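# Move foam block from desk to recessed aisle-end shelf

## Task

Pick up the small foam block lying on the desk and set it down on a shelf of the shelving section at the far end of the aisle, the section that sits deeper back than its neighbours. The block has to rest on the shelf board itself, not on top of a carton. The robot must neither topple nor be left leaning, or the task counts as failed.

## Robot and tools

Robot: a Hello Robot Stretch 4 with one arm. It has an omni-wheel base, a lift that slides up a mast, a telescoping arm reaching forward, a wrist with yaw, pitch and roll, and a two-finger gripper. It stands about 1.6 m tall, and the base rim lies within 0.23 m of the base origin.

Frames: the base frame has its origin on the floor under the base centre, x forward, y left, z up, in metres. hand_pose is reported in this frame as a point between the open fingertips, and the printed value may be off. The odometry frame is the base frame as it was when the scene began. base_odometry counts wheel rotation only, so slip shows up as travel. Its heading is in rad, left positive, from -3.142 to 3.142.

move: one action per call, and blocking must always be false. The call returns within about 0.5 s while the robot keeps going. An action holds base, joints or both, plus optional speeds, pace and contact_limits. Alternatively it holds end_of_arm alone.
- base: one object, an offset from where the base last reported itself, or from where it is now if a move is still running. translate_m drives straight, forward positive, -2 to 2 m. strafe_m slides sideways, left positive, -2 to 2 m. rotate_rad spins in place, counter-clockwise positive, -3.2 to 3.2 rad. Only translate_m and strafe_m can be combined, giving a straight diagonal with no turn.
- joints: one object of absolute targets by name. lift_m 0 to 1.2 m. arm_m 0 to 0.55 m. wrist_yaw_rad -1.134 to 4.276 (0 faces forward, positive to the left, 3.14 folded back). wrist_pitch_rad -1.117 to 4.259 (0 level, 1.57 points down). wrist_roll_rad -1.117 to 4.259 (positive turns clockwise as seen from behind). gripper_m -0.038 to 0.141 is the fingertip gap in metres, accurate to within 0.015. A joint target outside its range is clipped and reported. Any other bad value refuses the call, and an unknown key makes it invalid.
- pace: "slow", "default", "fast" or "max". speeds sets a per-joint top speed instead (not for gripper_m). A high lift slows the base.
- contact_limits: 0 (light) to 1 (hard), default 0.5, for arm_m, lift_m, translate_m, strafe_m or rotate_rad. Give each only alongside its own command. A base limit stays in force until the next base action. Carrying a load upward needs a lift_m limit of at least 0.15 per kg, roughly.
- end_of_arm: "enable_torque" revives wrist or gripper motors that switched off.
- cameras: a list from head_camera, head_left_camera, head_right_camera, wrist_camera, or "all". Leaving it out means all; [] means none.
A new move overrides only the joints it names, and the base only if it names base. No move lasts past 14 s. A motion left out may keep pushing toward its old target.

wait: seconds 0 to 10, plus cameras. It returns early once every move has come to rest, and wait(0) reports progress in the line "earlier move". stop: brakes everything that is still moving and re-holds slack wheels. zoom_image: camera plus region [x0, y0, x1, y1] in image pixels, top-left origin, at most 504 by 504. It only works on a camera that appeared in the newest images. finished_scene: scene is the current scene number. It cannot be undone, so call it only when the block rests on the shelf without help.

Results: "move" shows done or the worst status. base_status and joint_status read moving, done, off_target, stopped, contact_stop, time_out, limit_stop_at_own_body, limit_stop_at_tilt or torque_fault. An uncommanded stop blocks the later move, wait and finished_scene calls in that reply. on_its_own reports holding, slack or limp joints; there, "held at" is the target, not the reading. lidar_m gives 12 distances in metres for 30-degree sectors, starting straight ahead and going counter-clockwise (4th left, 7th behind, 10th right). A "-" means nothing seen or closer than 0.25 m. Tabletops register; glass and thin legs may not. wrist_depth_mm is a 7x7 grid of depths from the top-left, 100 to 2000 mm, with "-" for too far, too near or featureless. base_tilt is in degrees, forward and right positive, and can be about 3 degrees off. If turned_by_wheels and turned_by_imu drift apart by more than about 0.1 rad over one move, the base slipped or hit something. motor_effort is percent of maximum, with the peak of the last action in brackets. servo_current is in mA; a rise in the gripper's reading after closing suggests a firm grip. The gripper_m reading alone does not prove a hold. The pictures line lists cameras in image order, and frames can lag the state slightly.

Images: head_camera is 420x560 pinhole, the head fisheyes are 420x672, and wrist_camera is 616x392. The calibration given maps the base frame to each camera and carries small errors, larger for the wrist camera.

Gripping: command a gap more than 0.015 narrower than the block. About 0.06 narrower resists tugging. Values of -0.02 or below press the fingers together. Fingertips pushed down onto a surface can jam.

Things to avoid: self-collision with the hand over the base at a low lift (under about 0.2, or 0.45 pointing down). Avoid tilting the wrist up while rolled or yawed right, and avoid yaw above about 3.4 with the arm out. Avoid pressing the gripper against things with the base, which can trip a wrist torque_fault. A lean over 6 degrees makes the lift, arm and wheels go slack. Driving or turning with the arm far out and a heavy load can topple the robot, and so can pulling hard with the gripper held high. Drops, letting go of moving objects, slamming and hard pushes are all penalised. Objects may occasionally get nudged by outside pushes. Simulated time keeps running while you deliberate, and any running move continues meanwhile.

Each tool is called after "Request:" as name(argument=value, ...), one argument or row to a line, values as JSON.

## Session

Request:
move(
  blocking=false,
  joints={"lift_m": 0.8, "wrist_yaw_rad": 1.57, "wrist_pitch_rad": 0.5, "gripper_m": 0.12},
  pace="fast",
)

Scene clock: 0.50 s.
move: moving
base_odometry: x=+0.000 y=+0.000 heading=+0.000
turned_by_wheels: +0.000
turned_by_imu: +0.000
base_tilt: forward=+0.2 right=+1.3
lidar_m: 2.07 2.07 2.44 1.38 1.38 1.68 2.09 2.11 1.60 1.41 1.40 2.40
base_status: not commanded
joint_positions: lift_m=+0.311 arm_m=+0.002 wrist_yaw_rad=+2.413 wrist_pitch_rad=+0.496 wrist_roll_rad=+0.000 gripper_m=+0.076
joint_status: lift_m moving; wrist_yaw_rad moving; wrist_pitch_rad moving; gripper_m moving
measured_speeds: translate_m=+0.000 strafe_m=+0.000 rotate_rad=+0.000 lift_m=+0.248 arm_m=+0.000 wrist_yaw_rad=-1.806 wrist_pitch_rad=+0.242 wrist_roll_rad=+0.000
motor_effort: lift_m=+27(27) arm_m=-4(4) wheel_0=+0(0) wheel_1=-1(1) wheel_2=+0(0)
servo_current: wrist_yaw_rad=78(117) wrist_pitch_rad=39(65) wrist_roll_rad=26(33) gripper_m=78(78)
hand_pose: x=+0.0422 y=+0.2341 z=+0.3521 quat_wxyz=(+0.345, -0.229, +0.087, +0.906) (m; base frame)
wrist_depth_mm: - - - - - - - / 1983 - - - - - - / 1397 1397 1464 1464 1537 1537 1576 / 1025 1042 1042 1042 1078 1078 1098 / 798 798 820 820 842 842 842 / 647 654 198 676 198 683 691 / 325 301 585 - 564 591 597
pictures: head_camera, head_left_camera, head_right_camera, wrist_camera
camera_calibration:
wrist_camera: T_world_to_cam=[[0.680676, 0.730038, 0.0610272, -0.243857], [0.397684, -0.29826, -0.867691, 0.411557], [-0.615246, 0.614886, -0.493343, 0.285362], [0, 0, 0, 1]] pos_world=[0.177886, 0.125311, 0.512768]

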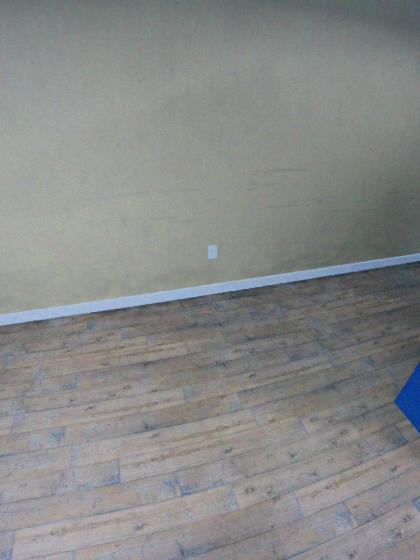

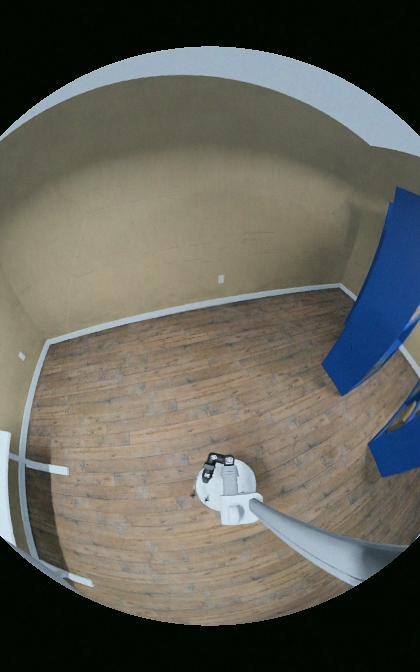

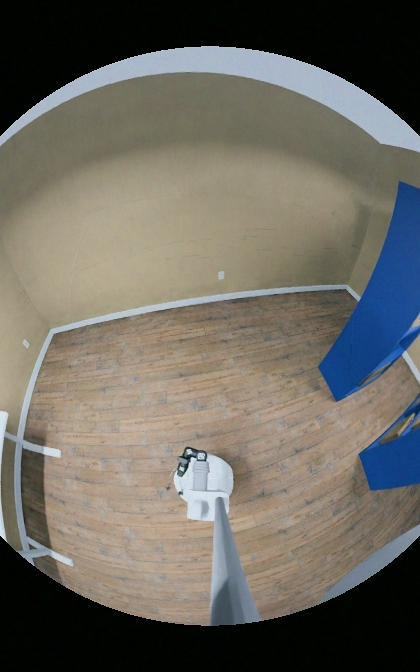

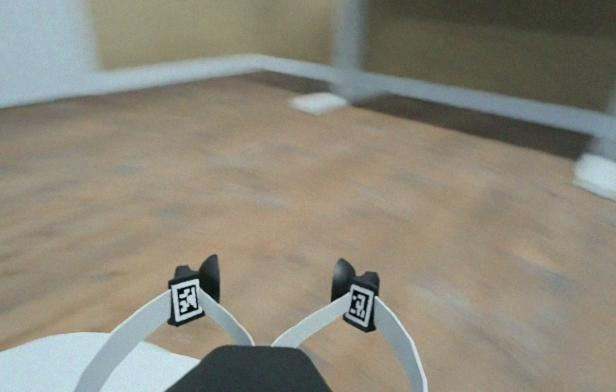

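Desk is to the left; aisle right. Face desk.

Request:
move(
  blocking=false,
  base={"rotate_rad": 1.72},
  joints={"lift_m": 0.88, "wrist_yaw_rad": 0.0, "wrist_pitch_rad": 0.5},
  pace="fast",
  cameras=[],
)

Request:
wait(
  seconds=1.8,
  cameras=["head_camera"],
)

Scene clock: 5.50 s.
earlier move: done
move: moving
base_odometry: x=+0.000 y=+0.000 heading=+0.288
turned_by_wheels: +0.288
turned_by_imu: +0.282
base_tilt: forward=+0.2 right=+1.3
lidar_m: 2.08 2.19 1.44 1.39 1.49 2.19 2.10 2.22 1.40 1.41 1.46 2.15
base_status: rotate_rad moving
joint_positions: lift_m=+0.859 arm_m=+0.002 wrist_yaw_rad=+0.914 wrist_pitch_rad=+0.500 wrist_roll_rad=+0.000 gripper_m=+0.120
joint_status: lift_m moving; wrist_yaw_rad moving; wrist_pitch_rad moving; the others done
measured_speeds: translate_m=+0.002 strafe_m=-0.001 rotate_rad=+1.093 lift_m=+0.152 arm_m=+0.000 wrist_yaw_rad=-1.807 wrist_pitch_rad=+0.000 wrist_roll_rad=+0.000
motor_effort: lift_m=+25(26) arm_m=-4(4) wheel_0=-6(8) wheel_1=-6(8) wheel_2=-7(8)
servo_current: wrist_yaw_rad=65(130) wrist_pitch_rad=26(59) wrist_roll_rad=33(33) gripper_m=46(52)
hand_pose: x=+0.3969 y=+0.1471 z=+0.8989 quat_wxyz=(+0.870, -0.109, +0.222, +0.428) (m; base frame)
wrist_depth_mm: - - - - - - - / - - - - - - - / - - - - - - - / 1863 - - - - - - / 1661 1661 1708 1708 1708 1756 1661 / 1366 220 1281 1464 198 1430 1430 / 1205 1138 1205 143 1182 1229 1229
pictures: none
No camera images: "cameras" was empty.

Scene clock: 7.07 s.
earlier move: done
base_odometry: x=+0.000 y=+0.000 heading=+1.720
turned_by_wheels: +1.432
turned_by_imu: +1.414
base_tilt: forward=+0.3 right=+1.4
lidar_m: 1.37 1.41 2.28 2.12 2.17 1.51 1.43 1.41 2.23 2.08 2.12 2.35
base_status: done
joint_positions: lift_m=+0.880 arm_m=+0.002 wrist_yaw_rad=+0.004 wrist_pitch_rad=+0.500 wrist_roll_rad=+0.000 gripper_m=+0.120
joint_status: all done
measured_speeds: all 0
motor_effort: lift_m=+23(26) arm_m=-4(4) wheel_0=-1(8) wheel_1=+0(8) wheel_2=-1(10)
servo_current: wrist_yaw_rad=52(130) wrist_pitch_rad=46(59) wrist_roll_rad=26(33) gripper_m=46(52)
hand_pose: x=+0.4266 y=-0.0865 z=+0.9197 quat_wxyz=(+0.969, +0.000, +0.247, +0.002) (m; base frame)
wrist_depth_mm: - - - - - - - / - - - - - - - / - - - - - - - / - - - - - - - / 1661 1708 1756 1756 1808 1808 1863 / 1397 220 1336 1499 198 1464 1464 / 1229 1160 1255 152 1255 1255 1281
wait: 1.57 of 1.8 s (the move ended)
pictures: head_camera

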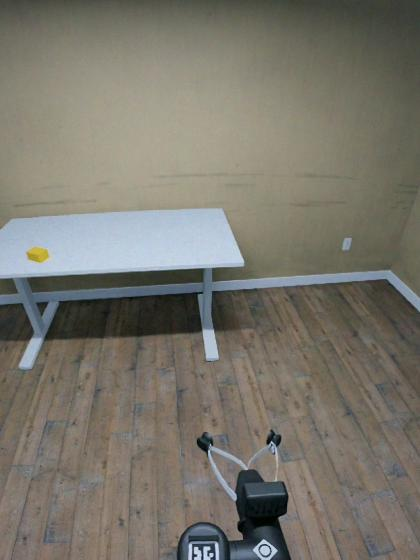

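Request:
move(
  blocking=false,
  base={"translate_m": 0.56, "strafe_m": 0.95},
  pace="max",
  cameras=[],
)

Request:
wait(
  seconds=4.5,
  cameras=["head_camera","wrist_camera"],
)

Scene clock: 15.73 s.
move: moving
base_odometry: x=-0.040 y=+0.016 heading=+1.720
turned_by_wheels: +0.000
turned_by_imu: -0.001
base_tilt: forward=+0.3 right=+1.4
lidar_m: 1.36 1.39 2.23 2.08 2.13 1.54 1.45 1.44 2.28 2.11 2.16 2.31
base_status: translate_m moving; strafe_m moving
joint_positions: lift_m=+0.880 arm_m=+0.002 wrist_yaw_rad=+0.003 wrist_pitch_rad=+0.500 wrist_roll_rad=+0.000 gripper_m=+0.120
joint_status: not commanded
measured_speeds: translate_m=+0.086 strafe_m=+0.141 rotate_rad=-0.003 lift_m=+0.000 arm_m=+0.000 wrist_yaw_rad=+0.000 wrist_pitch_rad=+0.000 wrist_roll_rad=+0.000
motor_effort: lift_m=+23(23) arm_m=-4(4) wheel_0=-6(8) wheel_1=+9(10) wheel_2=-8(8)
servo_current: wrist_yaw_rad=39(46) wrist_pitch_rad=52(52) wrist_roll_rad=33(39) gripper_m=52(52)
hand_pose: x=+0.4266 y=-0.0866 z=+0.9197 quat_wxyz=(+0.969, +0.000, +0.247, +0.002) (m; base frame)
wrist_depth_mm: - - - - - - - / - - - - - - - / - - - - - - - / - - - - - - - / 1708 1708 1708 1756 1756 1808 1808 / 1397 220 1308 1464 197 1464 1499 / 1182 1160 1255 152 1229 1255 1281
pictures: none
No camera images: "cameras" was empty.

Scene clock: 19.50 s.
earlier move: done
base_odometry: x=-1.023 y=+0.413 heading=+1.720
turned_by_wheels: +0.000
turned_by_imu: +0.003
base_tilt: forward=+0.5 right=+1.4
lidar_m: 0.74 0.75 1.35 1.22 1.26 1.64 2.04 2.07 3.18 2.93 1.19 0.80
base_status: done
joint_positions: lift_m=+0.880 arm_m=+0.002 wrist_yaw_rad=+0.003 wrist_pitch_rad=+0.500 wrist_roll_rad=+0.000 gripper_m=+0.120
joint_status: not commanded
measured_speeds: all 0
motor_effort: lift_m=+23(23) arm_m=-4(4) wheel_0=-2(8) wheel_1=+0(12) wheel_2=-1(8)
servo_current: wrist_yaw_rad=39(46) wrist_pitch_rad=39(52) wrist_roll_rad=26(39) gripper_m=46(59)
hand_pose: x=+0.4266 y=-0.0866 z=+0.9197 quat_wxyz=(+0.969, +0.000, +0.247, +0.002) (m; base frame)
wrist_depth_mm: - - - - - - - / - - - - - - - / - - - - - - - / - - - - - - - / - 1576 - 1661 1708 1756 1756 / 1397 220 184 1499 198 1464 1464 / 1205 1160 1255 152 1229 1229 1281
wait: 3.77 of 4.5 s (the move ended)
pictures: head_camera, wrist_camera
camera_calibration:
wrist_camera: T_world_to_cam=[[-0.0180506, -0.997965, 0.0611525, -0.157672], [-0.498642, -0.0440278, -0.865689, 1.05809], [0.86662, -0.0461194, -0.496832, 0.312886], [0, 0, 0, 1]] pos_world=[0.253611, -0.0963358, 1.08108]

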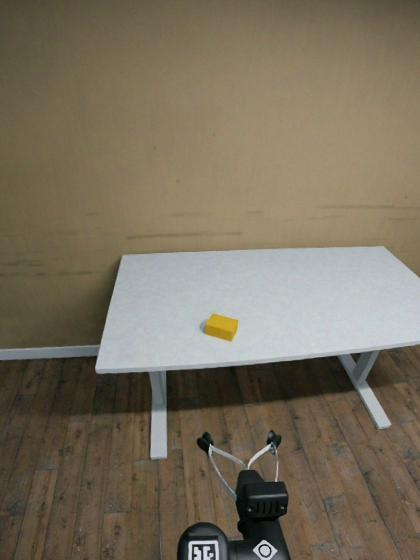

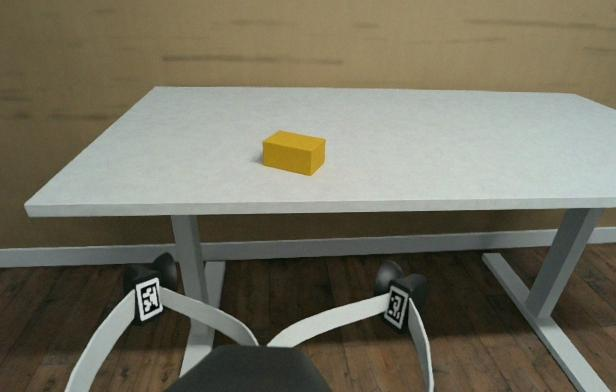

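Request:
move(
  blocking=false,
  base={"translate_m": 0.1, "strafe_m": 0.089},
  joints={"arm_m": 0.42, "lift_m": 0.86, "wrist_yaw_rad": -0.37, "gripper_m": 0.141},
  cameras=[],
)

Request:
wait(
  seconds=2.5,
  cameras=["wrist_camera"],
)

Scene clock: 39.17 s.
move: moving
base_odometry: x=-1.049 y=+0.435 heading=+1.720
turned_by_wheels: +0.000
turned_by_imu: -0.001
base_tilt: forward=+0.3 right=+1.4
lidar_m: 0.69 0.75 1.33 1.18 1.21 1.60 2.06 2.07 3.21 2.97 1.13 0.78
base_status: translate_m moving; strafe_m moving
joint_positions: lift_m=+0.860 arm_m=+0.054 wrist_yaw_rad=-0.364 wrist_pitch_rad=+0.500 wrist_roll_rad=+0.000 gripper_m=+0.133
joint_status: lift_m moving; arm_m moving; wrist_yaw_rad moving; gripper_m moving
measured_speeds: translate_m=+0.098 strafe_m=+0.086 rotate_rad=+0.006 lift_m=-0.006 arm_m=+0.198 wrist_yaw_rad=-0.127 wrist_pitch_rad=+0.000 wrist_roll_rad=+0.000
motor_effort: lift_m=+15(23) arm_m=+7(9) wheel_0=-5(6) wheel_1=+10(10) wheel_2=-8(9)
servo_current: wrist_yaw_rad=59(104) wrist_pitch_rad=39(46) wrist_roll_rad=26(33) gripper_m=72(98)
hand_pose: x=+0.4306 y=-0.1719 z=+0.9004 quat_wxyz=(+0.953, +0.045, +0.243, -0.176) (m; base frame)
wrist_depth_mm: - - - - - - - / - - - - - - - / - 609 - - - - - / - - - - - - - / - - 1618 1708 1708 1756 1756 / 1255 194 1281 1464 201 1430 1464 / 1160 1138 1229 - 1229 1229 1281
pictures: none
No camera images: "cameras" was empty.

Scene clock: 41.00 s.
earlier move: done
base_odometry: x=-1.125 y=+0.499 heading=+1.719
turned_by_wheels: +0.000
turned_by_imu: +0.000
base_tilt: forward=+0.4 right=+1.3
lidar_m: 0.64 0.66 1.28 1.12 1.17 1.57 2.14 2.18 3.25 3.02 1.02 0.69
base_status: done
joint_positions: lift_m=+0.860 arm_m=+0.420 wrist_yaw_rad=-0.367 wrist_pitch_rad=+0.500 wrist_roll_rad=+0.000 gripper_m=+0.141
joint_status: all done
measured_speeds: all 0
motor_effort: lift_m=+14(23) arm_m=+7(11) wheel_0=-4(6) wheel_1=+0(10) wheel_2=+1(9)
servo_current: wrist_yaw_rad=46(104) wrist_pitch_rad=52(52) wrist_roll_rad=26(33) gripper_m=39(98)
hand_pose: x=+0.7956 y=-0.1724 z=+0.9004 quat_wxyz=(+0.953, +0.045, +0.243, -0.177) (m; base frame)
wrist_depth_mm: - - - - - - - / - - - - - - - / - - - - - - - / - - - - - - - / - - - - - - - / - 187 177 304 195 - - / - - 266 - - - -
wait: 1.83 of 2.5 s (the move ended)
pictures: wrist_camera
camera_calibration:
wrist_camera: T_world_to_cam=[[-0.377699, -0.923907, 0.061156, 0.0634244], [-0.48083, 0.139264, -0.865684, 1.23902], [0.791294, -0.356374, -0.496842, -0.0139773], [0, 0, 0, 1]] pos_world=[0.630773, -0.118934, 1.06178]

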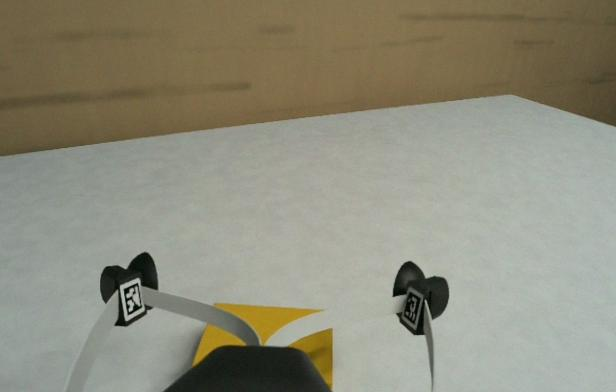

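Request:
move(
  blocking=false,
  base={"strafe_m": 0.006},
  joints={"arm_m": 0.437, "wrist_yaw_rad": -0.4, "lift_m": 0.815},
  cameras=[],
)

Request:
wait(
  seconds=0.7,
  cameras=["wrist_camera"],
)

Scene clock: 68.07 s.
move: moving
base_odometry: x=-1.131 y=+0.498 heading=+1.720
turned_by_wheels: +0.000
turned_by_imu: -0.001
base_tilt: forward=+0.4 right=+1.4
lidar_m: 0.64 0.65 1.24 1.11 1.14 1.52 2.14 2.17 3.24 3.03 1.01 0.68
base_status: strafe_m moving
joint_positions: lift_m=+0.826 arm_m=+0.437 wrist_yaw_rad=-0.396 wrist_pitch_rad=+0.500 wrist_roll_rad=+0.000 gripper_m=+0.141
joint_status: lift_m moving; arm_m moving; wrist_yaw_rad moving
measured_speeds: translate_m=+0.000 strafe_m=+0.000 rotate_rad=+0.000 lift_m=-0.083 arm_m=+0.000 wrist_yaw_rad=+0.000 wrist_pitch_rad=+0.000 wrist_roll_rad=+0.000
motor_effort: lift_m=+13(15) arm_m=+7(10) wheel_0=+3(10) wheel_1=+0(7) wheel_2=+0(1)
servo_current: wrist_yaw_rad=33(59) wrist_pitch_rad=39(52) wrist_roll_rad=33(33) gripper_m=39(52)
hand_pose: x=+0.8074 y=-0.1784 z=+0.8658 quat_wxyz=(+0.950, +0.049, +0.242, -0.191) (m; base frame)
wrist_depth_mm: - - - - - - - / - - - - - - - / - - - - - - - / - - - - - - - / - - - - - - - / - 187 253 273 195 - - / - - 237 - - - -
pictures: none
No camera images: "cameras" was empty.

Scene clock: 68.63 s.
earlier move: done
base_odometry: x=-1.131 y=+0.498 heading=+1.720
turned_by_wheels: +0.000
turned_by_imu: +0.000
base_tilt: forward=+0.3 right=+1.5
lidar_m: 0.63 0.65 1.29 1.11 1.16 1.53 2.13 2.18 3.25 3.03 1.03 0.69
base_status: done
joint_positions: lift_m=+0.815 arm_m=+0.437 wrist_yaw_rad=-0.396 wrist_pitch_rad=+0.500 wrist_roll_rad=+0.000 gripper_m=+0.141
joint_status: all done
measured_speeds: all 0
motor_effort: lift_m=+14(15) arm_m=+7(10) wheel_0=+1(10) wheel_1=+0(7) wheel_2=+0(1)
servo_current: wrist_yaw_rad=39(59) wrist_pitch_rad=46(52) wrist_roll_rad=33(33) gripper_m=39(52)
hand_pose: x=+0.8074 y=-0.1784 z=+0.8554 quat_wxyz=(+0.950, +0.049, +0.242, -0.191) (m; base frame)
wrist_depth_mm: - - - - - - - / - - - - - - - / - - - - - - - / - - - - - - - / - - - - - - - / - 187 254 256 195 - - / - - 228 136 - - -
wait: 0.57 of 0.7 s (the move ended)
pictures: wrist_camera
camera_calibration:
wrist_camera: T_world_to_cam=[[-0.405058, -0.912242, 0.0611736, 0.0891902], [-0.476472, 0.153514, -0.865684, 1.20559], [0.780322, -0.3798, -0.49684, -0.0431288], [0, 0, 0, 1]] pos_world=[0.644211, -0.120092, 1.01678]

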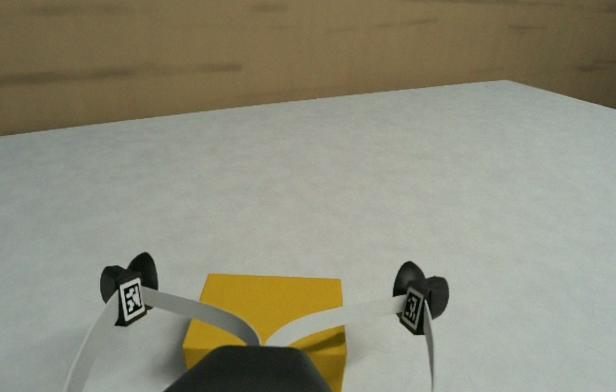

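Request:
move(
  blocking=false,
  joints={"lift_m": 0.76, "arm_m": 0.442},
  pace="slow",
  contact_limits={"lift_m": 0.1},
  cameras=[],
)

Request:
wait(
  seconds=0.6,
  cameras=["wrist_camera"],
)

Scene clock: 78.87 s.
move: moving
base_odometry: x=-1.131 y=+0.498 heading=+1.720
turned_by_wheels: +0.000
turned_by_imu: -0.001
base_tilt: forward=+0.4 right=+1.4
lidar_m: 0.63 0.64 1.25 1.13 1.17 1.56 2.14 2.19 3.27 3.04 1.01 0.69
base_status: not commanded
joint_positions: lift_m=+0.789 arm_m=+0.442 wrist_yaw_rad=-0.396 wrist_pitch_rad=+0.500 wrist_roll_rad=+0.000 gripper_m=+0.141
joint_status: lift_m moving; arm_m moving
measured_speeds: translate_m=+0.000 strafe_m=+0.000 rotate_rad=+0.000 lift_m=-0.099 arm_m=+0.000 wrist_yaw_rad=+0.000 wrist_pitch_rad=+0.000 wrist_roll_rad=+0.000
motor_effort: lift_m=+12(15) arm_m=+8(9) wheel_0=+1(1) wheel_1=+0(0) wheel_2=+0(0)
servo_current: wrist_yaw_rad=33(46) wrist_pitch_rad=46(46) wrist_roll_rad=33(39) gripper_m=52(52)
contact_limits: lift_m 0.1
hand_pose: x=+0.8124 y=-0.1784 z=+0.8293 quat_wxyz=(+0.950, +0.049, +0.242, -0.191) (m; base frame)
wrist_depth_mm: - - - - - - - / - - - - - - - / - - - - - - - / - - - - - - - / - - 249 259 - - - / - 187 223 231 196 - - / - - 214 212 - - -
pictures: none
No camera images: "cameras" was empty.

Scene clock: 79.47 s.
earlier move: moving
base_odometry: x=-1.131 y=+0.498 heading=+1.720
turned_by_wheels: +0.000
turned_by_imu: +0.000
base_tilt: forward=+0.4 right=+1.4
lidar_m: 0.64 0.65 1.25 1.12 1.17 1.54 2.16 2.18 3.27 3.03 1.01 0.68
base_status: not commanded
joint_positions: lift_m=+0.760 arm_m=+0.442 wrist_yaw_rad=-0.396 wrist_pitch_rad=+0.500 wrist_roll_rad=+0.000 gripper_m=+0.141
joint_status: lift_m moving; arm_m moving
measured_speeds: all 0
motor_effort: lift_m=+15(15) arm_m=+7(11) wheel_0=+1(1) wheel_1=+0(0) wheel_2=+0(0)
servo_current: wrist_yaw_rad=39(52) wrist_pitch_rad=33(46) wrist_roll_rad=26(39) gripper_m=46(52)
contact_limits: lift_m 0.1
hand_pose: x=+0.8124 y=-0.1784 z=+0.8004 quat_wxyz=(+0.950, +0.049, +0.242, -0.191) (m; base frame)
wrist_depth_mm: - - - - - - - / - - - - - - - / - - - - - - - / - - - - - - - / - - 218 223 - - - / - 189 195 198 195 - - / - - 214 212 - - -
wait: 0.60 s; no rest
pictures: wrist_camera
camera_calibration:
wrist_camera: T_world_to_cam=[[-0.405058, -0.912242, 0.0611736, 0.0945801], [-0.476472, 0.153514, -0.865684, 1.16036], [0.780322, -0.3798, -0.49684, -0.0743566], [0, 0, 0, 1]] pos_world=[0.649211, -0.120092, 0.961775]

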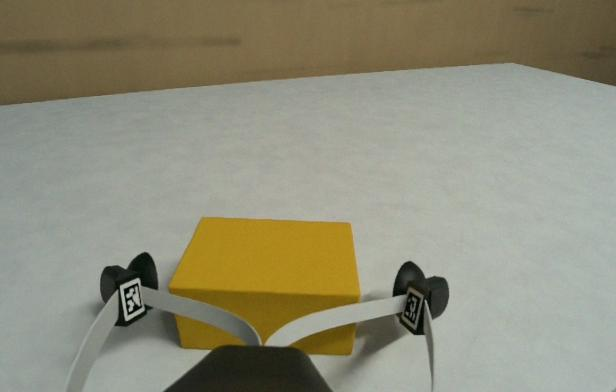

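Request:
move(
  blocking=false,
  joints={"arm_m": 0.461, "lift_m": 0.757},
  contact_limits={"arm_m": 0.1},
  cameras=[],
)

Request:
move(
  blocking=false,
  joints={"gripper_m": 0.04},
  cameras=[],
)

Request:
wait(
  seconds=1.6,
  cameras=["wrist_camera"],
)

Request:
move(
  blocking=false,
  joints={"lift_m": 0.88},
  cameras=[],
)

Request:
wait(
  seconds=0.5,
  cameras=["wrist_camera"],
)

Scene clock: 90.97 s.
earlier move: done
move: moving
base_odometry: x=-1.131 y=+0.498 heading=+1.720
turned_by_wheels: +0.000
turned_by_imu: -0.001
base_tilt: forward=+0.3 right=+1.5
lidar_m: 0.63 0.64 1.26 1.12 1.16 1.53 2.16 2.17 3.27 3.04 1.01 0.70
base_status: not commanded
joint_positions: lift_m=+0.757 arm_m=+0.461 wrist_yaw_rad=-0.397 wrist_pitch_rad=+0.500 wrist_roll_rad=+0.000 gripper_m=+0.141
joint_status: lift_m moving; arm_m moving
measured_speeds: all 0
motor_effort: lift_m=+13(16) arm_m=+4(10) wheel_0=+1(2) wheel_1=+0(0) wheel_2=+0(0)
servo_current: wrist_yaw_rad=39(46) wrist_pitch_rad=33(52) wrist_roll_rad=33(33) gripper_m=46(52)
contact_limits: arm_m 0.1
hand_pose: x=+0.8313 y=-0.1784 z=+0.7974 quat_wxyz=(+0.950, +0.049, +0.242, -0.191) (m; base frame)
wrist_depth_mm: - - - - - - - / - - - - - - - / - - - - - - - / - - - - - - - / - - 214 217 - - - / - 190 190 188 195 - - / - - 205 198 - - -
pictures: none
No camera images: "cameras" was empty.

Scene clock: 91.47 s.
move: moving
base_odometry: x=-1.131 y=+0.498 heading=+1.720
turned_by_wheels: +0.000
turned_by_imu: +0.000
base_tilt: forward=+0.2 right=+1.4
lidar_m: 0.64 0.64 1.27 1.11 1.16 1.53 2.17 2.15 3.25 3.03 1.03 0.70
base_status: not commanded
joint_positions: lift_m=+0.757 arm_m=+0.461 wrist_yaw_rad=-0.397 wrist_pitch_rad=+0.500 wrist_roll_rad=+0.000 gripper_m=+0.129
joint_status: gripper_m moving; the others done
measured_speeds: all 0
motor_effort: lift_m=+15(15) arm_m=+7(7) wheel_0=+1(1) wheel_1=+0(0) wheel_2=+0(0)
servo_current: wrist_yaw_rad=46(46) wrist_pitch_rad=39(52) wrist_roll_rad=26(33) gripper_m=52(111)
contact_limits: arm_m 0.1
hand_pose: x=+0.8313 y=-0.1784 z=+0.7974 quat_wxyz=(+0.950, +0.049, +0.242, -0.191) (m; base frame)
wrist_depth_mm: - - - - - - - / - - - - - - - / - - - - - - - / - - - - - - - / - - 214 218 - - - / - 187 190 189 195 - - / - - 206 133 - - -
pictures: none
No camera images: "cameras" was empty.

Scene clock: 92.93 s.
earlier move: done
base_odometry: x=-1.131 y=+0.498 heading=+1.720
turned_by_wheels: +0.000
turned_by_imu: +0.000
base_tilt: forward=+0.5 right=+1.4
lidar_m: 0.63 0.64 1.27 1.09 1.16 1.54 2.13 2.17 3.28 3.04 1.01 0.69
base_status: not commanded
joint_positions: lift_m=+0.757 arm_m=+0.461 wrist_yaw_rad=-0.397 wrist_pitch_rad=+0.500 wrist_roll_rad=+0.000 gripper_m=+0.041
joint_status: all done
measured_speeds: all 0
motor_effort: lift_m=+14(15) arm_m=+7(7) wheel_0=+1(2) wheel_1=+0(0) wheel_2=+0(0)
servo_current: wrist_yaw_rad=46(46) wrist_pitch_rad=26(52) wrist_roll_rad=33(33) gripper_m=130(254)
contact_limits: arm_m 0.1
hand_pose: x=+0.8313 y=-0.1784 z=+0.7974 quat_wxyz=(+0.950, +0.049, +0.242, -0.191) (m; base frame)
wrist_depth_mm: - - - - - - - / - - - - - - - / - - - - - - - / - - - - - - - / - - 199 203 - - - / - 171 178 178 179 - - / - - 186 145 - - -
wait: 1.47 of 1.6 s (the move ended)
pictures: wrist_camera
camera_calibration:
wrist_camera: T_world_to_cam=[[-0.405223, -0.912172, 0.0611248, 0.102625], [-0.476445, 0.153647, -0.865675, 1.16681], [0.780253, -0.379914, -0.496861, -0.0906197], [0, 0, 0, 1]] pos_world=[0.668211, -0.120092, 0.958775]

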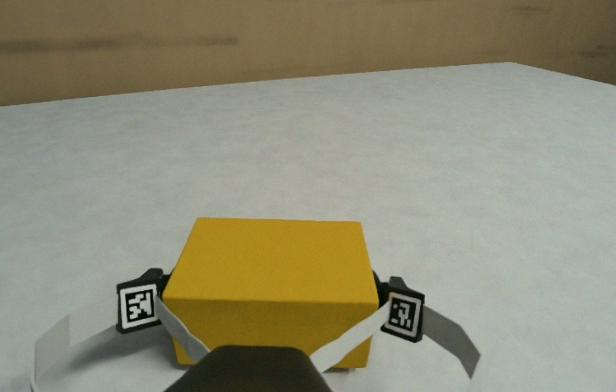

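Scene clock: 93.43 s.
move: moving
base_odometry: x=-1.131 y=+0.498 heading=+1.720
turned_by_wheels: +0.000
turned_by_imu: +0.000
base_tilt: forward=+0.3 right=+1.4
lidar_m: 0.63 0.66 1.24 1.12 1.15 1.53 2.15 2.19 3.26 3.05 1.00 0.67
base_status: not commanded
joint_positions: lift_m=+0.796 arm_m=+0.461 wrist_yaw_rad=-0.397 wrist_pitch_rad=+0.500 wrist_roll_rad=+0.000 gripper_m=+0.041
joint_status: lift_m moving
measured_speeds: translate_m=+0.000 strafe_m=+0.000 rotate_rad=+0.000 lift_m=+0.149 arm_m=+0.000 wrist_yaw_rad=+0.000 wrist_pitch_rad=+0.000 wrist_roll_rad=+0.000
motor_effort: lift_m=+26(26) arm_m=+7(7) wheel_0=+1(2) wheel_1=+0(0) wheel_2=+0(0)
servo_current: wrist_yaw_rad=33(46) wrist_pitch_rad=46(46) wrist_roll_rad=33(33) gripper_m=137(137)
contact_limits: arm_m 0.1
hand_pose: x=+0.8313 y=-0.1784 z=+0.8358 quat_wxyz=(+0.950, +0.049, +0.242, -0.191) (m; base frame)
wrist_depth_mm: - - - - - - - / - - - - - - - / - - - - - - - / - - - - - - - / - - 199 203 - - - / - 171 178 179 179 - - / - - 187 145 - - -
pictures: none
No camera images: "cameras" was empty.

Scene clock: 93.93 s.
earlier move: moving
base_odometry: x=-1.131 y=+0.498 heading=+1.720
turned_by_wheels: +0.000
turned_by_imu: +0.000
base_tilt: forward=+0.2 right=+1.5
lidar_m: 0.63 0.66 1.25 1.11 1.18 1.52 2.13 2.17 3.26 3.04 1.02 0.69
base_status: not commanded
joint_positions: lift_m=+0.869 arm_m=+0.461 wrist_yaw_rad=-0.397 wrist_pitch_rad=+0.500 wrist_roll_rad=+0.000 gripper_m=+0.041
joint_status: lift_m moving
measured_speeds: translate_m=+0.000 strafe_m=+0.000 rotate_rad=+0.000 lift_m=+0.086 arm_m=+0.000 wrist_yaw_rad=+0.000 wrist_pitch_rad=+0.000 wrist_roll_rad=+0.000
motor_effort: lift_m=+24(28) arm_m=+7(7) wheel_0=+1(2) wheel_1=+0(0) wheel_2=+0(0)
servo_current: wrist_yaw_rad=33(46) wrist_pitch_rad=46(52) wrist_roll_rad=33(39) gripper_m=130(137)
contact_limits: arm_m 0.1
hand_pose: x=+0.8313 y=-0.1784 z=+0.9087 quat_wxyz=(+0.950, +0.049, +0.242, -0.191) (m; base frame)
wrist_depth_mm: - - - - - - - / - - - - - - - / - - - - - - - / - - - - - - - / - - 200 204 - - - / - 171 177 178 179 - - / - - 187 145 - - -
wait: 0.50 s; no rest
pictures: wrist_camera
camera_calibration:
wrist_camera: T_world_to_cam=[[-0.405197, -0.912181, 0.0611619, 0.0957576], [-0.476531, 0.153638, -0.865629, 1.26325], [0.780214, -0.379896, -0.496936, -0.0351611], [0, 0, 0, 1]] pos_world=[0.668211, -0.120092, 1.07018]

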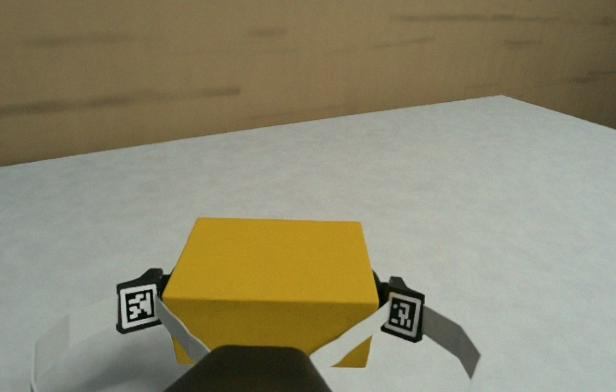

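Request:
move(
  blocking=false,
  base={"translate_m": -1.31, "strafe_m": -1.05},
  joints={"arm_m": 0.0, "wrist_yaw_rad": 0.0},
  pace="max",
  cameras=[],
)

Request:
wait(
  seconds=6,
  cameras=[],
)

Request:
move(
  blocking=false,
  base={"rotate_rad": -2.977},
  joints={"lift_m": 0.8},
  pace="fast",
  cameras=[],
)

Request:
wait(
  seconds=3,
  cameras=["head_camera", "head_left_camera"],
)

Scene clock: 115.43 s.
earlier move: done
move: moving
base_odometry: x=-1.097 y=+0.467 heading=+1.720
turned_by_wheels: +0.000
turned_by_imu: -0.001
base_tilt: forward=+0.3 right=+1.4
lidar_m: 0.64 0.68 1.28 1.14 1.18 1.58 2.07 2.14 3.26 3.00 1.06 0.73
base_status: translate_m moving; strafe_m moving
joint_positions: lift_m=+0.880 arm_m=+0.370 wrist_yaw_rad=-0.004 wrist_pitch_rad=+0.500 wrist_roll_rad=+0.000 gripper_m=+0.041
joint_status: arm_m moving; wrist_yaw_rad moving; the others done
joint sent to its limit — arm_m, lower limit.
measured_speeds: translate_m=-0.137 strafe_m=-0.110 rotate_rad=+0.000 lift_m=+0.000 arm_m=-0.346 wrist_yaw_rad=+0.014 wrist_pitch_rad=+0.000 wrist_roll_rad=+0.000
motor_effort: lift_m=+24(24) arm_m=-9(10) wheel_0=+4(5) wheel_1=-10(10) wheel_2=+9(11)
servo_current: wrist_yaw_rad=39(130) wrist_pitch_rad=33(52) wrist_roll_rad=26(33) gripper_m=130(130)
hand_pose: x=+0.7932 y=-0.0883 z=+0.9196 quat_wxyz=(+0.969, +0.000, +0.247, -0.002) (m; base frame)
wrist_depth_mm: - - - - - - - / - - - - - - - / - - - - - - - / - - - - - - - / - - 200 204 - - - / - 171 177 178 179 - - / - - 187 186 - - -
pictures: none
No camera images: "cameras" was empty.

Scene clock: 120.57 s.
earlier move: done
base_odometry: x=+0.102 y=-0.642 heading=+1.720
turned_by_wheels: +0.000
turned_by_imu: -0.005
base_tilt: forward=+0.2 right=+1.3
lidar_m: 2.02 2.04 2.21 2.07 2.11 0.80 0.79 0.81 0.96 2.13 2.17 2.76
base_status: done
joint_positions: lift_m=+0.880 arm_m=+0.002 wrist_yaw_rad=-0.003 wrist_pitch_rad=+0.500 wrist_roll_rad=+0.000 gripper_m=+0.041
joint_status: all done
joint sent to its limit — arm_m, lower limit.
measured_speeds: all 0
motor_effort: lift_m=+23(24) arm_m=-6(10) wheel_0=+2(6) wheel_1=+0(11) wheel_2=+0(12)
servo_current: wrist_yaw_rad=46(130) wrist_pitch_rad=26(59) wrist_roll_rad=26(39) gripper_m=130(137)
hand_pose: x=+0.4262 y=-0.0882 z=+0.9196 quat_wxyz=(+0.969, +0.000, +0.247, -0.002) (m; base frame)
wrist_depth_mm: - - - - - - - / - - - - - - - / - - - - - - - / - - - - - - - / 1661 1708 200 203 1756 1756 1808 / 1366 174 178 179 179 1537 1464 / 1182 1182 187 145 1255 1160 1281
wait: 5.13 of 6 s (the move ended)
pictures: none
No camera images: "cameras" was empty.

Scene clock: 121.07 s.
move: moving
base_odometry: x=+0.102 y=-0.642 heading=+1.463
turned_by_wheels: -0.256
turned_by_imu: -0.253
base_tilt: forward=+0.2 right=+1.4
lidar_m: 2.02 2.03 2.29 2.07 2.07 0.94 0.77 0.83 0.82 2.17 2.13 2.38
base_status: rotate_rad moving
joint_positions: lift_m=+0.821 arm_m=+0.002 wrist_yaw_rad=-0.003 wrist_pitch_rad=+0.500 wrist_roll_rad=+0.000 gripper_m=+0.041
joint_status: lift_m moving
measured_speeds: translate_m=-0.001 strafe_m=+0.002 rotate_rad=-0.977 lift_m=-0.152 arm_m=+0.000 wrist_yaw_rad=+0.000 wrist_pitch_rad=+0.000 wrist_roll_rad=+0.000
motor_effort: lift_m=+16(21) arm_m=-6(6) wheel_0=+7(7) wheel_1=+6(7) wheel_2=+7(7)
servo_current: wrist_yaw_rad=33(46) wrist_pitch_rad=59(59) wrist_roll_rad=33(33) gripper_m=130(137)
hand_pose: x=+0.4262 y=-0.0882 z=+0.8610 quat_wxyz=(+0.969, +0.000, +0.247, -0.002) (m; base frame)
wrist_depth_mm: - - - - - - - / - - - - - - - / - - - - - - - / - - - - - - - / 1576 1618 200 203 1708 1708 1756 / 1308 175 178 179 179 1430 1397 / 1118 1118 186 145 1182 1098 1205
pictures: none
No camera images: "cameras" was empty.

Scene clock: 123.37 s.
earlier move: done
base_odometry: x=+0.102 y=-0.642 heading=-1.257
turned_by_wheels: -2.720
turned_by_imu: -2.686
base_tilt: forward=+0.3 right=+1.5
lidar_m: 1.02 0.80 2.20 2.15 2.28 2.08 2.11 2.18 2.11 2.04 0.99 0.78
base_status: done
joint_positions: lift_m=+0.800 arm_m=+0.002 wrist_yaw_rad=-0.003 wrist_pitch_rad=+0.500 wrist_roll_rad=+0.000 gripper_m=+0.041
joint_status: all done
measured_speeds: all 0
motor_effort: lift_m=+15(21) arm_m=-6(6) wheel_0=+4(8) wheel_1=+3(10) wheel_2=+1(9)
servo_current: wrist_yaw_rad=39(52) wrist_pitch_rad=39(59) wrist_roll_rad=26(39) gripper_m=137(137)
hand_pose: x=+0.4262 y=-0.0882 z=+0.8403 quat_wxyz=(+0.969, +0.000, +0.247, -0.002) (m; base frame)
wrist_depth_mm: - - - - - - - / - 1366 - - 1138 788 - / - - - - 1078 - - / - - 1397 - 917 - - / - 1118 200 203 676 - - / - 172 178 179 179 - - / - - 186 145 - - -
wait: 2.30 of 3 s (the move ended)
pictures: head_camera, head_left_camera

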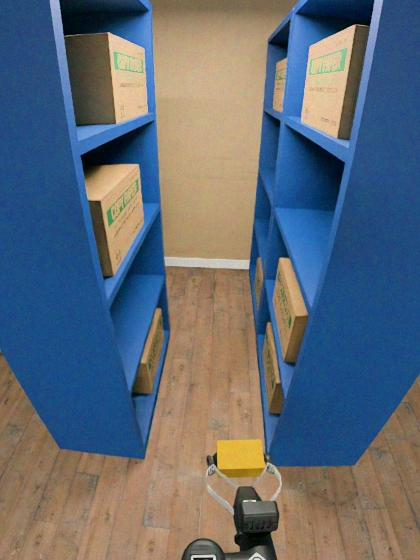

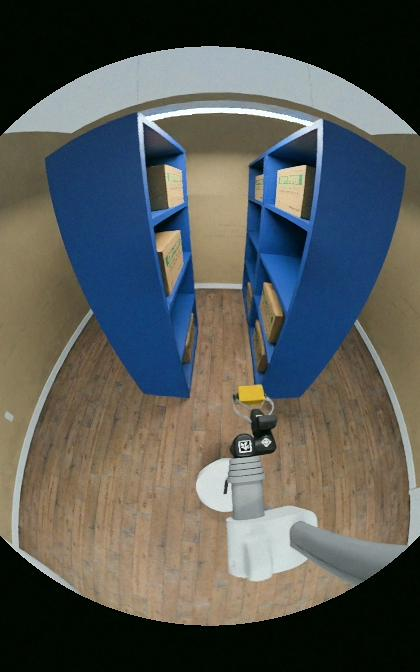

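Request:
move(
  blocking=false,
  base={"rotate_rad": -0.03},
  cameras=[],
)

Request:
move(
  blocking=false,
  base={"translate_m": 2.0},
  joints={"lift_m": 1.08},
  pace="max",
  cameras=[],
)

Request:
wait(
  seconds=7,
  cameras=["head_left_camera"],
)

Scene clock: 149.00 s.
move: moving
base_odometry: x=+0.102 y=-0.642 heading=-1.287
turned_by_wheels: -0.030
turned_by_imu: -0.030
base_tilt: forward=+0.3 right=+1.2
lidar_m: 1.09 0.80 2.19 2.15 2.28 2.92 2.39 2.15 2.13 2.05 1.01 0.79
base_status: rotate_rad moving
joint_positions: lift_m=+0.800 arm_m=+0.002 wrist_yaw_rad=-0.003 wrist_pitch_rad=+0.500 wrist_roll_rad=+0.000 gripper_m=+0.041
joint_status: not commanded
measured_speeds: all 0
motor_effort: lift_m=+15(15) arm_m=-6(6) wheel_0=+2(6) wheel_1=+0(7) wheel_2=+2(5)
servo_current: wrist_yaw_rad=39(39) wrist_pitch_rad=46(46) wrist_roll_rad=26(33) gripper_m=124(137)
hand_pose: x=+0.4262 y=-0.0882 z=+0.8403 quat_wxyz=(+0.969, +0.000, +0.247, -0.001) (m; base frame)
wrist_depth_mm: - - - - - - - / - - - - 976 - - / - - - - 946 - - / - 1229 1921 - 917 - - / - 1118 200 204 - - - / - 172 177 179 179 - - / - - 186 145 - - -
pictures: none
No camera images: "cameras" was empty.

Scene clock: 149.50 s.
earlier move: done
move: moving
base_odometry: x=+0.114 y=-0.685 heading=-1.286
turned_by_wheels: +0.000
turned_by_imu: +0.000
base_tilt: forward=+0.1 right=+1.5
lidar_m: 1.11 0.76 1.05 2.15 2.29 2.99 2.88 2.21 2.10 2.06 0.91 0.74
base_status: translate_m moving
joint_positions: lift_m=+0.930 arm_m=+0.002 wrist_yaw_rad=-0.003 wrist_pitch_rad=+0.500 wrist_roll_rad=+0.000 gripper_m=+0.041
joint_status: lift_m moving
measured_speeds: translate_m=+0.173 strafe_m=-0.001 rotate_rad=+0.005 lift_m=+0.495 arm_m=+0.000 wrist_yaw_rad=+0.000 wrist_pitch_rad=+0.000 wrist_roll_rad=+0.000
motor_effort: lift_m=+29(30) arm_m=-6(6) wheel_0=+6(8) wheel_1=+5(7) wheel_2=-11(12)
servo_current: wrist_yaw_rad=26(46) wrist_pitch_rad=46(46) wrist_roll_rad=33(33) gripper_m=124(143)
hand_pose: x=+0.4261 y=-0.0882 z=+0.9703 quat_wxyz=(+0.969, +0.000, +0.248, -0.001) (m; base frame)
wrist_depth_mm: - - - - 1756 - - / 597 - - - 1118 - - / - - - - 931 - - / - - - - 891 - - / - 1182 200 203 609 - - / - 171 178 179 179 - - / - - 186 145 - - -
pictures: none
No camera images: "cameras" was empty.

Scene clock: 155.23 s.
earlier move: done
base_odometry: x=+0.663 y=-2.561 heading=-1.286
turned_by_wheels: +0.000
turned_by_imu: -0.003
base_tilt: forward=+0.5 right=+1.5
lidar_m: 0.61 0.64 0.70 0.68 0.42 0.38 1.19 0.45 0.34 0.30 0.35 0.54
base_status: done
joint_positions: lift_m=+1.080 arm_m=+0.002 wrist_yaw_rad=-0.003 wrist_pitch_rad=+0.500 wrist_roll_rad=+0.000 gripper_m=+0.041
joint_status: all done
measured_speeds: all 0
motor_effort: lift_m=+22(30) arm_m=-6(6) wheel_0=+2(8) wheel_1=+1(9) wheel_2=+1(13)
servo_current: wrist_yaw_rad=39(52) wrist_pitch_rad=33(52) wrist_roll_rad=26(33) gripper_m=130(143)
hand_pose: x=+0.4261 y=-0.0882 z=+1.1196 quat_wxyz=(+0.969, +0.000, +0.248, -0.001) (m; base frame)
wrist_depth_mm: 359 355 353 351 347 343 343 / 389 384 382 377 373 368 366 / 424 415 413 407 402 397 392 / 459 455 445 442 436 433 413 / - - 200 203 462 466 421 / - 173 178 178 179 469 418 / - - 187 145 - 484 492
wait: 5.73 of 7 s (the move ended)
pictures: head_left_camera

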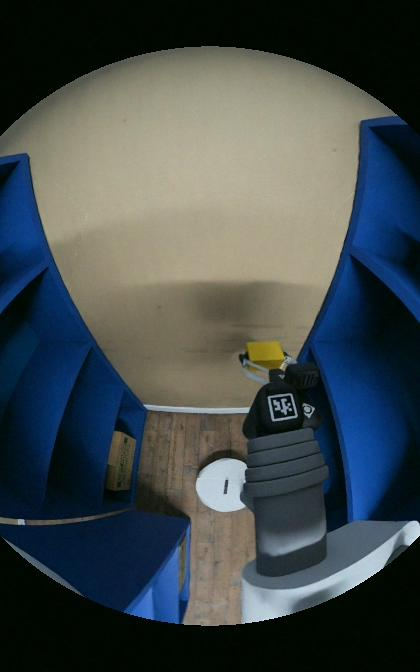

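Request:
move(
  blocking=false,
  base={"rotate_rad": 1.57},
  pace="max",
  cameras=[],
)

Request:
wait(
  seconds=2.1,
  cameras=[],
)

Request:
move(
  blocking=false,
  joints={"arm_m": 0.44, "lift_m": 1.04},
  contact_limits={"arm_m": 0.2},
  cameras=[],
)

Request:
wait(
  seconds=1.4,
  cameras=["wrist_camera"],
)

Scene clock: 163.83 s.
move: moving
base_odometry: x=+0.662 y=-2.561 heading=-1.109
turned_by_wheels: +0.177
turned_by_imu: +0.174
base_tilt: forward=+0.3 right=+1.5
lidar_m: 0.60 0.72 0.68 0.66 0.38 0.46 0.78 0.41 0.33 0.31 0.39 0.59
base_status: rotate_rad moving
joint_positions: lift_m=+1.080 arm_m=+0.002 wrist_yaw_rad=-0.003 wrist_pitch_rad=+0.500 wrist_roll_rad=+0.000 gripper_m=+0.041
joint_status: not commanded
measured_speeds: translate_m=-0.001 strafe_m=-0.001 rotate_rad=+0.675 lift_m=+0.000 arm_m=+0.000 wrist_yaw_rad=+0.000 wrist_pitch_rad=+0.000 wrist_roll_rad=+0.000
motor_effort: lift_m=+22(23) arm_m=-6(6) wheel_0=-6(6) wheel_1=-6(7) wheel_2=-7(7)
servo_current: wrist_yaw_rad=33(39) wrist_pitch_rad=46(46) wrist_roll_rad=26(33) gripper_m=124(137)
hand_pose: x=+0.4261 y=-0.0882 z=+1.1196 quat_wxyz=(+0.969, +0.000, +0.248, -0.001) (m; base frame)
wrist_depth_mm: 397 379 362 347 334 320 312 / 430 410 392 373 357 343 332 / 462 445 424 404 384 370 353 / - - 455 436 415 399 379 / - - 200 203 445 433 415 / - 173 178 178 180 462 452 / - - 186 145 - - -
pictures: none
No camera images: "cameras" was empty.

Scene clock: 165.77 s.
earlier move: done
base_odometry: x=+0.662 y=-2.561 heading=+0.283
turned_by_wheels: +1.392
turned_by_imu: +1.374
base_tilt: forward=+0.3 right=+1.3
lidar_m: 0.66 0.40 0.36 1.10 0.49 0.35 0.34 0.37 0.48 0.58 0.64 0.67
base_status: done
joint_positions: lift_m=+1.080 arm_m=+0.002 wrist_yaw_rad=-0.003 wrist_pitch_rad=+0.500 wrist_roll_rad=+0.000 gripper_m=+0.041
joint_status: not commanded
measured_speeds: all 0
motor_effort: lift_m=+22(23) arm_m=-6(6) wheel_0=-2(7) wheel_1=-1(7) wheel_2=-2(7)
servo_current: wrist_yaw_rad=39(52) wrist_pitch_rad=46(52) wrist_roll_rad=26(33) gripper_m=130(137)
hand_pose: x=+0.4261 y=-0.0882 z=+1.1196 quat_wxyz=(+0.969, +0.000, +0.248, -0.001) (m; base frame)
wrist_depth_mm: 462 - - - - - - / 469 - - - - - - / 500 - - - - - - / 521 - - - - - - / - - 199 202 - - - / 151 173 178 178 179 976 - / - - 186 145 - - -
wait: 1.93 of 2.1 s (the move ended)
pictures: none
No camera images: "cameras" was empty.

Scene clock: 166.27 s.
move: moving
base_odometry: x=+0.662 y=-2.561 heading=+0.283
turned_by_wheels: +0.000
turned_by_imu: +0.000
base_tilt: forward=+0.3 right=+1.6
lidar_m: 0.67 0.37 0.37 1.10 0.49 0.36 0.33 0.38 0.48 0.59 0.65 0.70
base_status: not commanded
joint_positions: lift_m=+1.048 arm_m=+0.054 wrist_yaw_rad=-0.003 wrist_pitch_rad=+0.500 wrist_roll_rad=+0.000 gripper_m=+0.041
joint_status: lift_m moving; arm_m moving
measured_speeds: translate_m=+0.000 strafe_m=+0.000 rotate_rad=+0.000 lift_m=-0.071 arm_m=+0.198 wrist_yaw_rad=+0.000 wrist_pitch_rad=+0.000 wrist_roll_rad=+0.000
motor_effort: lift_m=+14(20) arm_m=+7(10) wheel_0=-2(2) wheel_1=-1(1) wheel_2=-3(3)
servo_current: wrist_yaw_rad=26(39) wrist_pitch_rad=52(52) wrist_roll_rad=33(33) gripper_m=130(137)
contact_limits: arm_m 0.2
hand_pose: x=+0.4781 y=-0.0882 z=+1.0874 quat_wxyz=(+0.969, +0.000, +0.248, -0.001) (m; base frame)
wrist_depth_mm: 473 - 788 788 778 778 768 / 459 - - - - - - / 462 - - - - - - / 492 - - - - - - / 521 - 199 202 - - - / 508 173 178 179 179 946 - / - - 187 145 788 768 -
pictures: none
No camera images: "cameras" was empty.

Scene clock: 167.67 s.
earlier move: moving
base_odometry: x=+0.662 y=-2.561 heading=+0.283
turned_by_wheels: +0.000
turned_by_imu: +0.000
base_tilt: forward=+0.3 right=+1.3
lidar_m: 0.66 0.40 0.37 1.13 0.48 0.36 0.33 0.40 0.50 0.59 0.65 0.71
base_status: not commanded
joint_positions: lift_m=+1.040 arm_m=+0.433 wrist_yaw_rad=-0.003 wrist_pitch_rad=+0.500 wrist_roll_rad=+0.000 gripper_m=+0.041
joint_status: lift_m moving; arm_m moving
measured_speeds: translate_m=+0.000 strafe_m=+0.000 rotate_rad=+0.000 lift_m=+0.000 arm_m=+0.079 wrist_yaw_rad=+0.000 wrist_pitch_rad=+0.000 wrist_roll_rad=+0.000
motor_effort: lift_m=+15(20) arm_m=+7(11) wheel_0=-2(2) wheel_1=-1(1) wheel_2=-3(3)
servo_current: wrist_yaw_rad=33(39) wrist_pitch_rad=52(59) wrist_roll_rad=33(33) gripper_m=124(137)
contact_limits: arm_m 0.2
hand_pose: x=+0.8568 y=-0.0882 z=+1.0803 quat_wxyz=(+0.969, +0.000, +0.248, -0.001) (m; base frame)
wrist_depth_mm: 439 445 442 439 436 433 427 / 445 477 477 473 469 469 459 / 452 521 517 512 508 504 500 / 430 455 462 535 530 530 525 / 377 382 200 203 397 399 404 / 309 174 178 179 179 330 332 / 263 270 186 144 270 262 290
wait: 1.40 s; no rest
pictures: wrist_camera
camera_calibration:
wrist_camera: T_world_to_cam=[[-0.0243234, -0.99783, 0.0611879, -0.155963], [-0.499299, -0.0409, -0.865464, 1.41218], [0.866088, -0.0516021, -0.497221, 0.0201964], [0, 0, 0, 1]] pos_world=[0.683815, -0.0968245, 1.24178]

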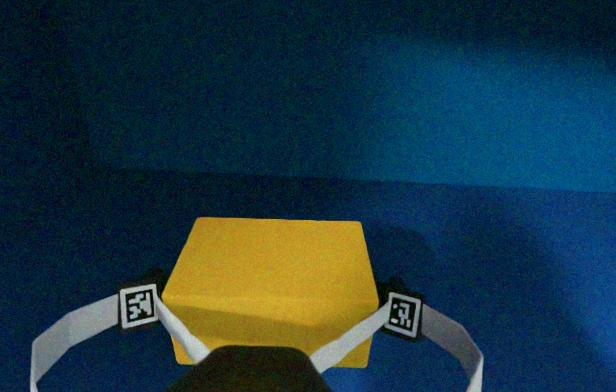

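Request:
move(
  blocking=false,
  joints={"lift_m": 0.974},
  speeds={"lift_m": 0.09},
  cameras=[],
)

Request:
wait(
  seconds=0.8,
  cameras=[],
)

Request:
move(
  blocking=false,
  joints={"gripper_m": 0.14},
  cameras=[],
)

Request:
wait(
  seconds=1.2,
  cameras=[],
)

Request:
move(
  blocking=false,
  joints={"lift_m": 1.06},
  cameras=[],
)

Request:
wait(
  seconds=0.3,
  cameras=[],
)

Request:
finished_scene(
  scene=2,
)

Scene clock: 175.20 s.
earlier move: done
move: moving
base_odometry: x=+0.662 y=-2.561 heading=+0.283
turned_by_wheels: +0.000
turned_by_imu: -0.001
base_tilt: forward=+0.4 right=+1.4
lidar_m: 0.66 0.41 0.38 1.11 0.48 0.36 0.34 0.38 0.49 0.59 0.65 0.66
base_status: not commanded
joint_positions: lift_m=+1.008 arm_m=+0.440 wrist_yaw_rad=-0.003 wrist_pitch_rad=+0.500 wrist_roll_rad=+0.000 gripper_m=+0.041
joint_status: lift_m moving; the others done
measured_speeds: translate_m=+0.000 strafe_m=+0.000 rotate_rad=+0.000 lift_m=-0.090 arm_m=+0.000 wrist_yaw_rad=+0.000 wrist_pitch_rad=+0.000 wrist_roll_rad=+0.000
motor_effort: lift_m=+13(15) arm_m=+7(7) wheel_0=-2(2) wheel_1=-1(1) wheel_2=-2(3)
servo_current: wrist_yaw_rad=26(39) wrist_pitch_rad=33(46) wrist_roll_rad=33(33) gripper_m=137(137)
contact_limits: arm_m 0.2
hand_pose: x=+0.8634 y=-0.0882 z=+1.0477 quat_wxyz=(+0.969, +0.000, +0.248, -0.001) (m; base frame)
wrist_depth_mm: 433 436 433 433 427 421 424 / 427 469 469 462 459 452 452 / 436 508 500 500 496 492 488 / 410 418 421 430 418 427 436 / 329 334 200 203 349 351 355 / 272 175 178 178 180 290 291 / 230 235 186 145 244 236 253
pictures: none
No camera images: "cameras" was empty.

Scene clock: 176.00 s.
earlier move: moving
base_odometry: x=+0.662 y=-2.561 heading=+0.283
turned_by_wheels: +0.000
turned_by_imu: +0.000
base_tilt: forward=+0.4 right=+1.4
lidar_m: 0.66 0.40 0.38 1.13 0.46 0.35 0.35 0.36 0.52 0.61 0.65 0.68
base_status: not commanded
joint_positions: lift_m=+0.974 arm_m=+0.440 wrist_yaw_rad=-0.003 wrist_pitch_rad=+0.500 wrist_roll_rad=+0.000 gripper_m=+0.041
joint_status: lift_m moving; the others done
measured_speeds: all 0
motor_effort: lift_m=+15(16) arm_m=+6(7) wheel_0=-2(2) wheel_1=-1(1) wheel_2=-2(3)
servo_current: wrist_yaw_rad=33(46) wrist_pitch_rad=39(46) wrist_roll_rad=26(33) gripper_m=124(137)
contact_limits: arm_m 0.2
hand_pose: x=+0.8634 y=-0.0882 z=+1.0143 quat_wxyz=(+0.969, +0.000, +0.248, -0.001) (m; base frame)
wrist_depth_mm: 433 436 430 430 427 424 424 / 430 469 469 466 462 455 452 / 430 439 452 484 480 480 473 / 343 347 355 359 366 373 379 / 273 279 200 203 290 294 297 / 226 174 177 179 180 242 243 / 195 201 186 145 203 198 211
wait: 0.80 s; no rest
pictures: none
No camera images: "cameras" was empty.

Scene clock: 176.50 s.
move: moving
base_odometry: x=+0.662 y=-2.561 heading=+0.283
turned_by_wheels: +0.000
turned_by_imu: +0.000
base_tilt: forward=+0.3 right=+1.3
lidar_m: 0.67 0.40 0.37 1.14 0.48 0.35 0.34 0.38 0.50 0.59 0.65 0.69
base_status: not commanded
joint_positions: lift_m=+0.974 arm_m=+0.440 wrist_yaw_rad=-0.003 wrist_pitch_rad=+0.500 wrist_roll_rad=+0.000 gripper_m=+0.061
joint_status: gripper_m moving; the others done
measured_speeds: all 0
motor_effort: lift_m=+14(15) arm_m=+7(7) wheel_0=-2(2) wheel_1=-1(1) wheel_2=-2(3)
servo_current: wrist_yaw_rad=33(39) wrist_pitch_rad=46(52) wrist_roll_rad=26(33) gripper_m=20(117)
contact_limits: arm_m 0.2
hand_pose: x=+0.8634 y=-0.0882 z=+1.0143 quat_wxyz=(+0.969, +0.000, +0.248, -0.001) (m; base frame)
wrist_depth_mm: 433 436 430 430 427 424 421 / 433 469 469 466 459 455 452 / 430 492 455 484 480 480 480 / 345 353 359 364 370 379 384 / 274 281 204 206 291 296 298 / 229 181 180 182 184 242 244 / 190 198 193 193 204 206 213
pictures: none
No camera images: "cameras" was empty.

Scene clock: 177.70 s.
earlier move: moving
base_odometry: x=+0.662 y=-2.561 heading=+0.283
turned_by_wheels: +0.000
turned_by_imu: +0.000
base_tilt: forward=+0.4 right=+1.4
lidar_m: 0.66 0.40 0.36 1.09 0.44 0.34 0.33 0.38 0.49 0.60 0.62 0.69
base_status: not commanded
joint_positions: lift_m=+0.974 arm_m=+0.440 wrist_yaw_rad=-0.003 wrist_pitch_rad=+0.500 wrist_roll_rad=+0.000 gripper_m=+0.140
joint_status: gripper_m moving; the others done
measured_speeds: all 0
motor_effort: lift_m=+15(15) arm_m=+6(7) wheel_0=-2(2) wheel_1=-1(1) wheel_2=-2(3)
servo_current: wrist_yaw_rad=46(46) wrist_pitch_rad=46(52) wrist_roll_rad=26(33) gripper_m=59(130)
contact_limits: arm_m 0.2
hand_pose: x=+0.8635 y=-0.0882 z=+1.0143 quat_wxyz=(+0.969, +0.000, +0.248, -0.001) (m; base frame)
wrist_depth_mm: 433 433 433 430 427 424 424 / 427 473 466 462 459 455 449 / 410 492 455 484 480 477 477 / 345 349 359 362 368 377 382 / 274 281 204 206 291 294 298 / 228 198 190 195 198 242 244 / 200 198 205 203 204 206 213
wait: 1.20 s; no rest
pictures: none
No camera images: "cameras" was empty.

Scene clock: 178.20 s.
move: moving
base_odometry: x=+0.662 y=-2.561 heading=+0.283
turned_by_wheels: +0.000
turned_by_imu: +0.000
base_tilt: forward=+0.3 right=+1.4
lidar_m: 0.66 0.40 0.37 1.09 0.48 0.37 0.33 0.36 0.48 0.59 0.64 0.69
base_status: not commanded
joint_positions: lift_m=+1.013 arm_m=+0.440 wrist_yaw_rad=-0.003 wrist_pitch_rad=+0.500 wrist_roll_rad=+0.000 gripper_m=+0.140
joint_status: lift_m moving; the others done
measured_speeds: translate_m=+0.000 strafe_m=+0.000 rotate_rad=+0.000 lift_m=+0.149 arm_m=+0.000 wrist_yaw_rad=+0.000 wrist_pitch_rad=+0.000 wrist_roll_rad=+0.000
motor_effort: lift_m=+25(26) arm_m=+6(7) wheel_0=-2(2) wheel_1=-1(1) wheel_2=-3(3)
servo_current: wrist_yaw_rad=33(46) wrist_pitch_rad=39(52) wrist_roll_rad=26(33) gripper_m=46(52)
contact_limits: arm_m 0.2
hand_pose: x=+0.8635 y=-0.0882 z=+1.0527 quat_wxyz=(+0.969, +0.000, +0.248, -0.001) (m; base frame)
wrist_depth_mm: 433 436 433 430 424 424 424 / 430 469 469 466 459 455 452 / 433 508 500 496 496 488 488 / 404 413 418 424 430 421 427 / 322 330 330 256 343 345 349 / 267 199 215 212 203 283 286 / 235 231 212 214 232 241 249
pictures: none
No camera images: "cameras" was empty.

Scene clock: 178.50 s.
earlier move: moving
base_odometry: x=+0.662 y=-2.561 heading=+0.283
turned_by_wheels: +0.000
turned_by_imu: +0.000
base_tilt: forward=+0.2 right=+1.4
lidar_m: 0.67 0.38 0.39 1.09 0.50 0.32 0.34 0.39 0.52 0.59 0.65 0.70
base_status: not commanded
joint_positions: lift_m=+1.050 arm_m=+0.440 wrist_yaw_rad=-0.003 wrist_pitch_rad=+0.500 wrist_roll_rad=+0.000 gripper_m=+0.140
joint_status: lift_m moving; the others done
measured_speeds: translate_m=+0.000 strafe_m=+0.000 rotate_rad=+0.000 lift_m=+0.083 arm_m=+0.000 wrist_yaw_rad=+0.000 wrist_pitch_rad=+0.000 wrist_roll_rad=+0.000
motor_effort: lift_m=+23(26) arm_m=+7(7) wheel_0=-2(2) wheel_1=-1(1) wheel_2=-2(3)
servo_current: wrist_yaw_rad=39(46) wrist_pitch_rad=46(52) wrist_roll_rad=33(33) gripper_m=46(52)
contact_limits: arm_m 0.2
hand_pose: x=+0.8635 y=-0.0882 z=+1.0894 quat_wxyz=(+0.969, +0.000, +0.248, -0.001) (m; base frame)
wrist_depth_mm: 430 436 433 433 430 421 424 / 427 469 466 462 462 455 449 / 452 512 508 500 496 492 484 / 439 462 530 521 521 525 521 / 384 392 394 402 407 410 413 / 319 198 272 264 204 338 340 / 278 273 236 136 277 285 296
wait: 0.30 s; no rest
pictures: none
No camera images: "cameras" was empty.

The scene is finished: the task was done.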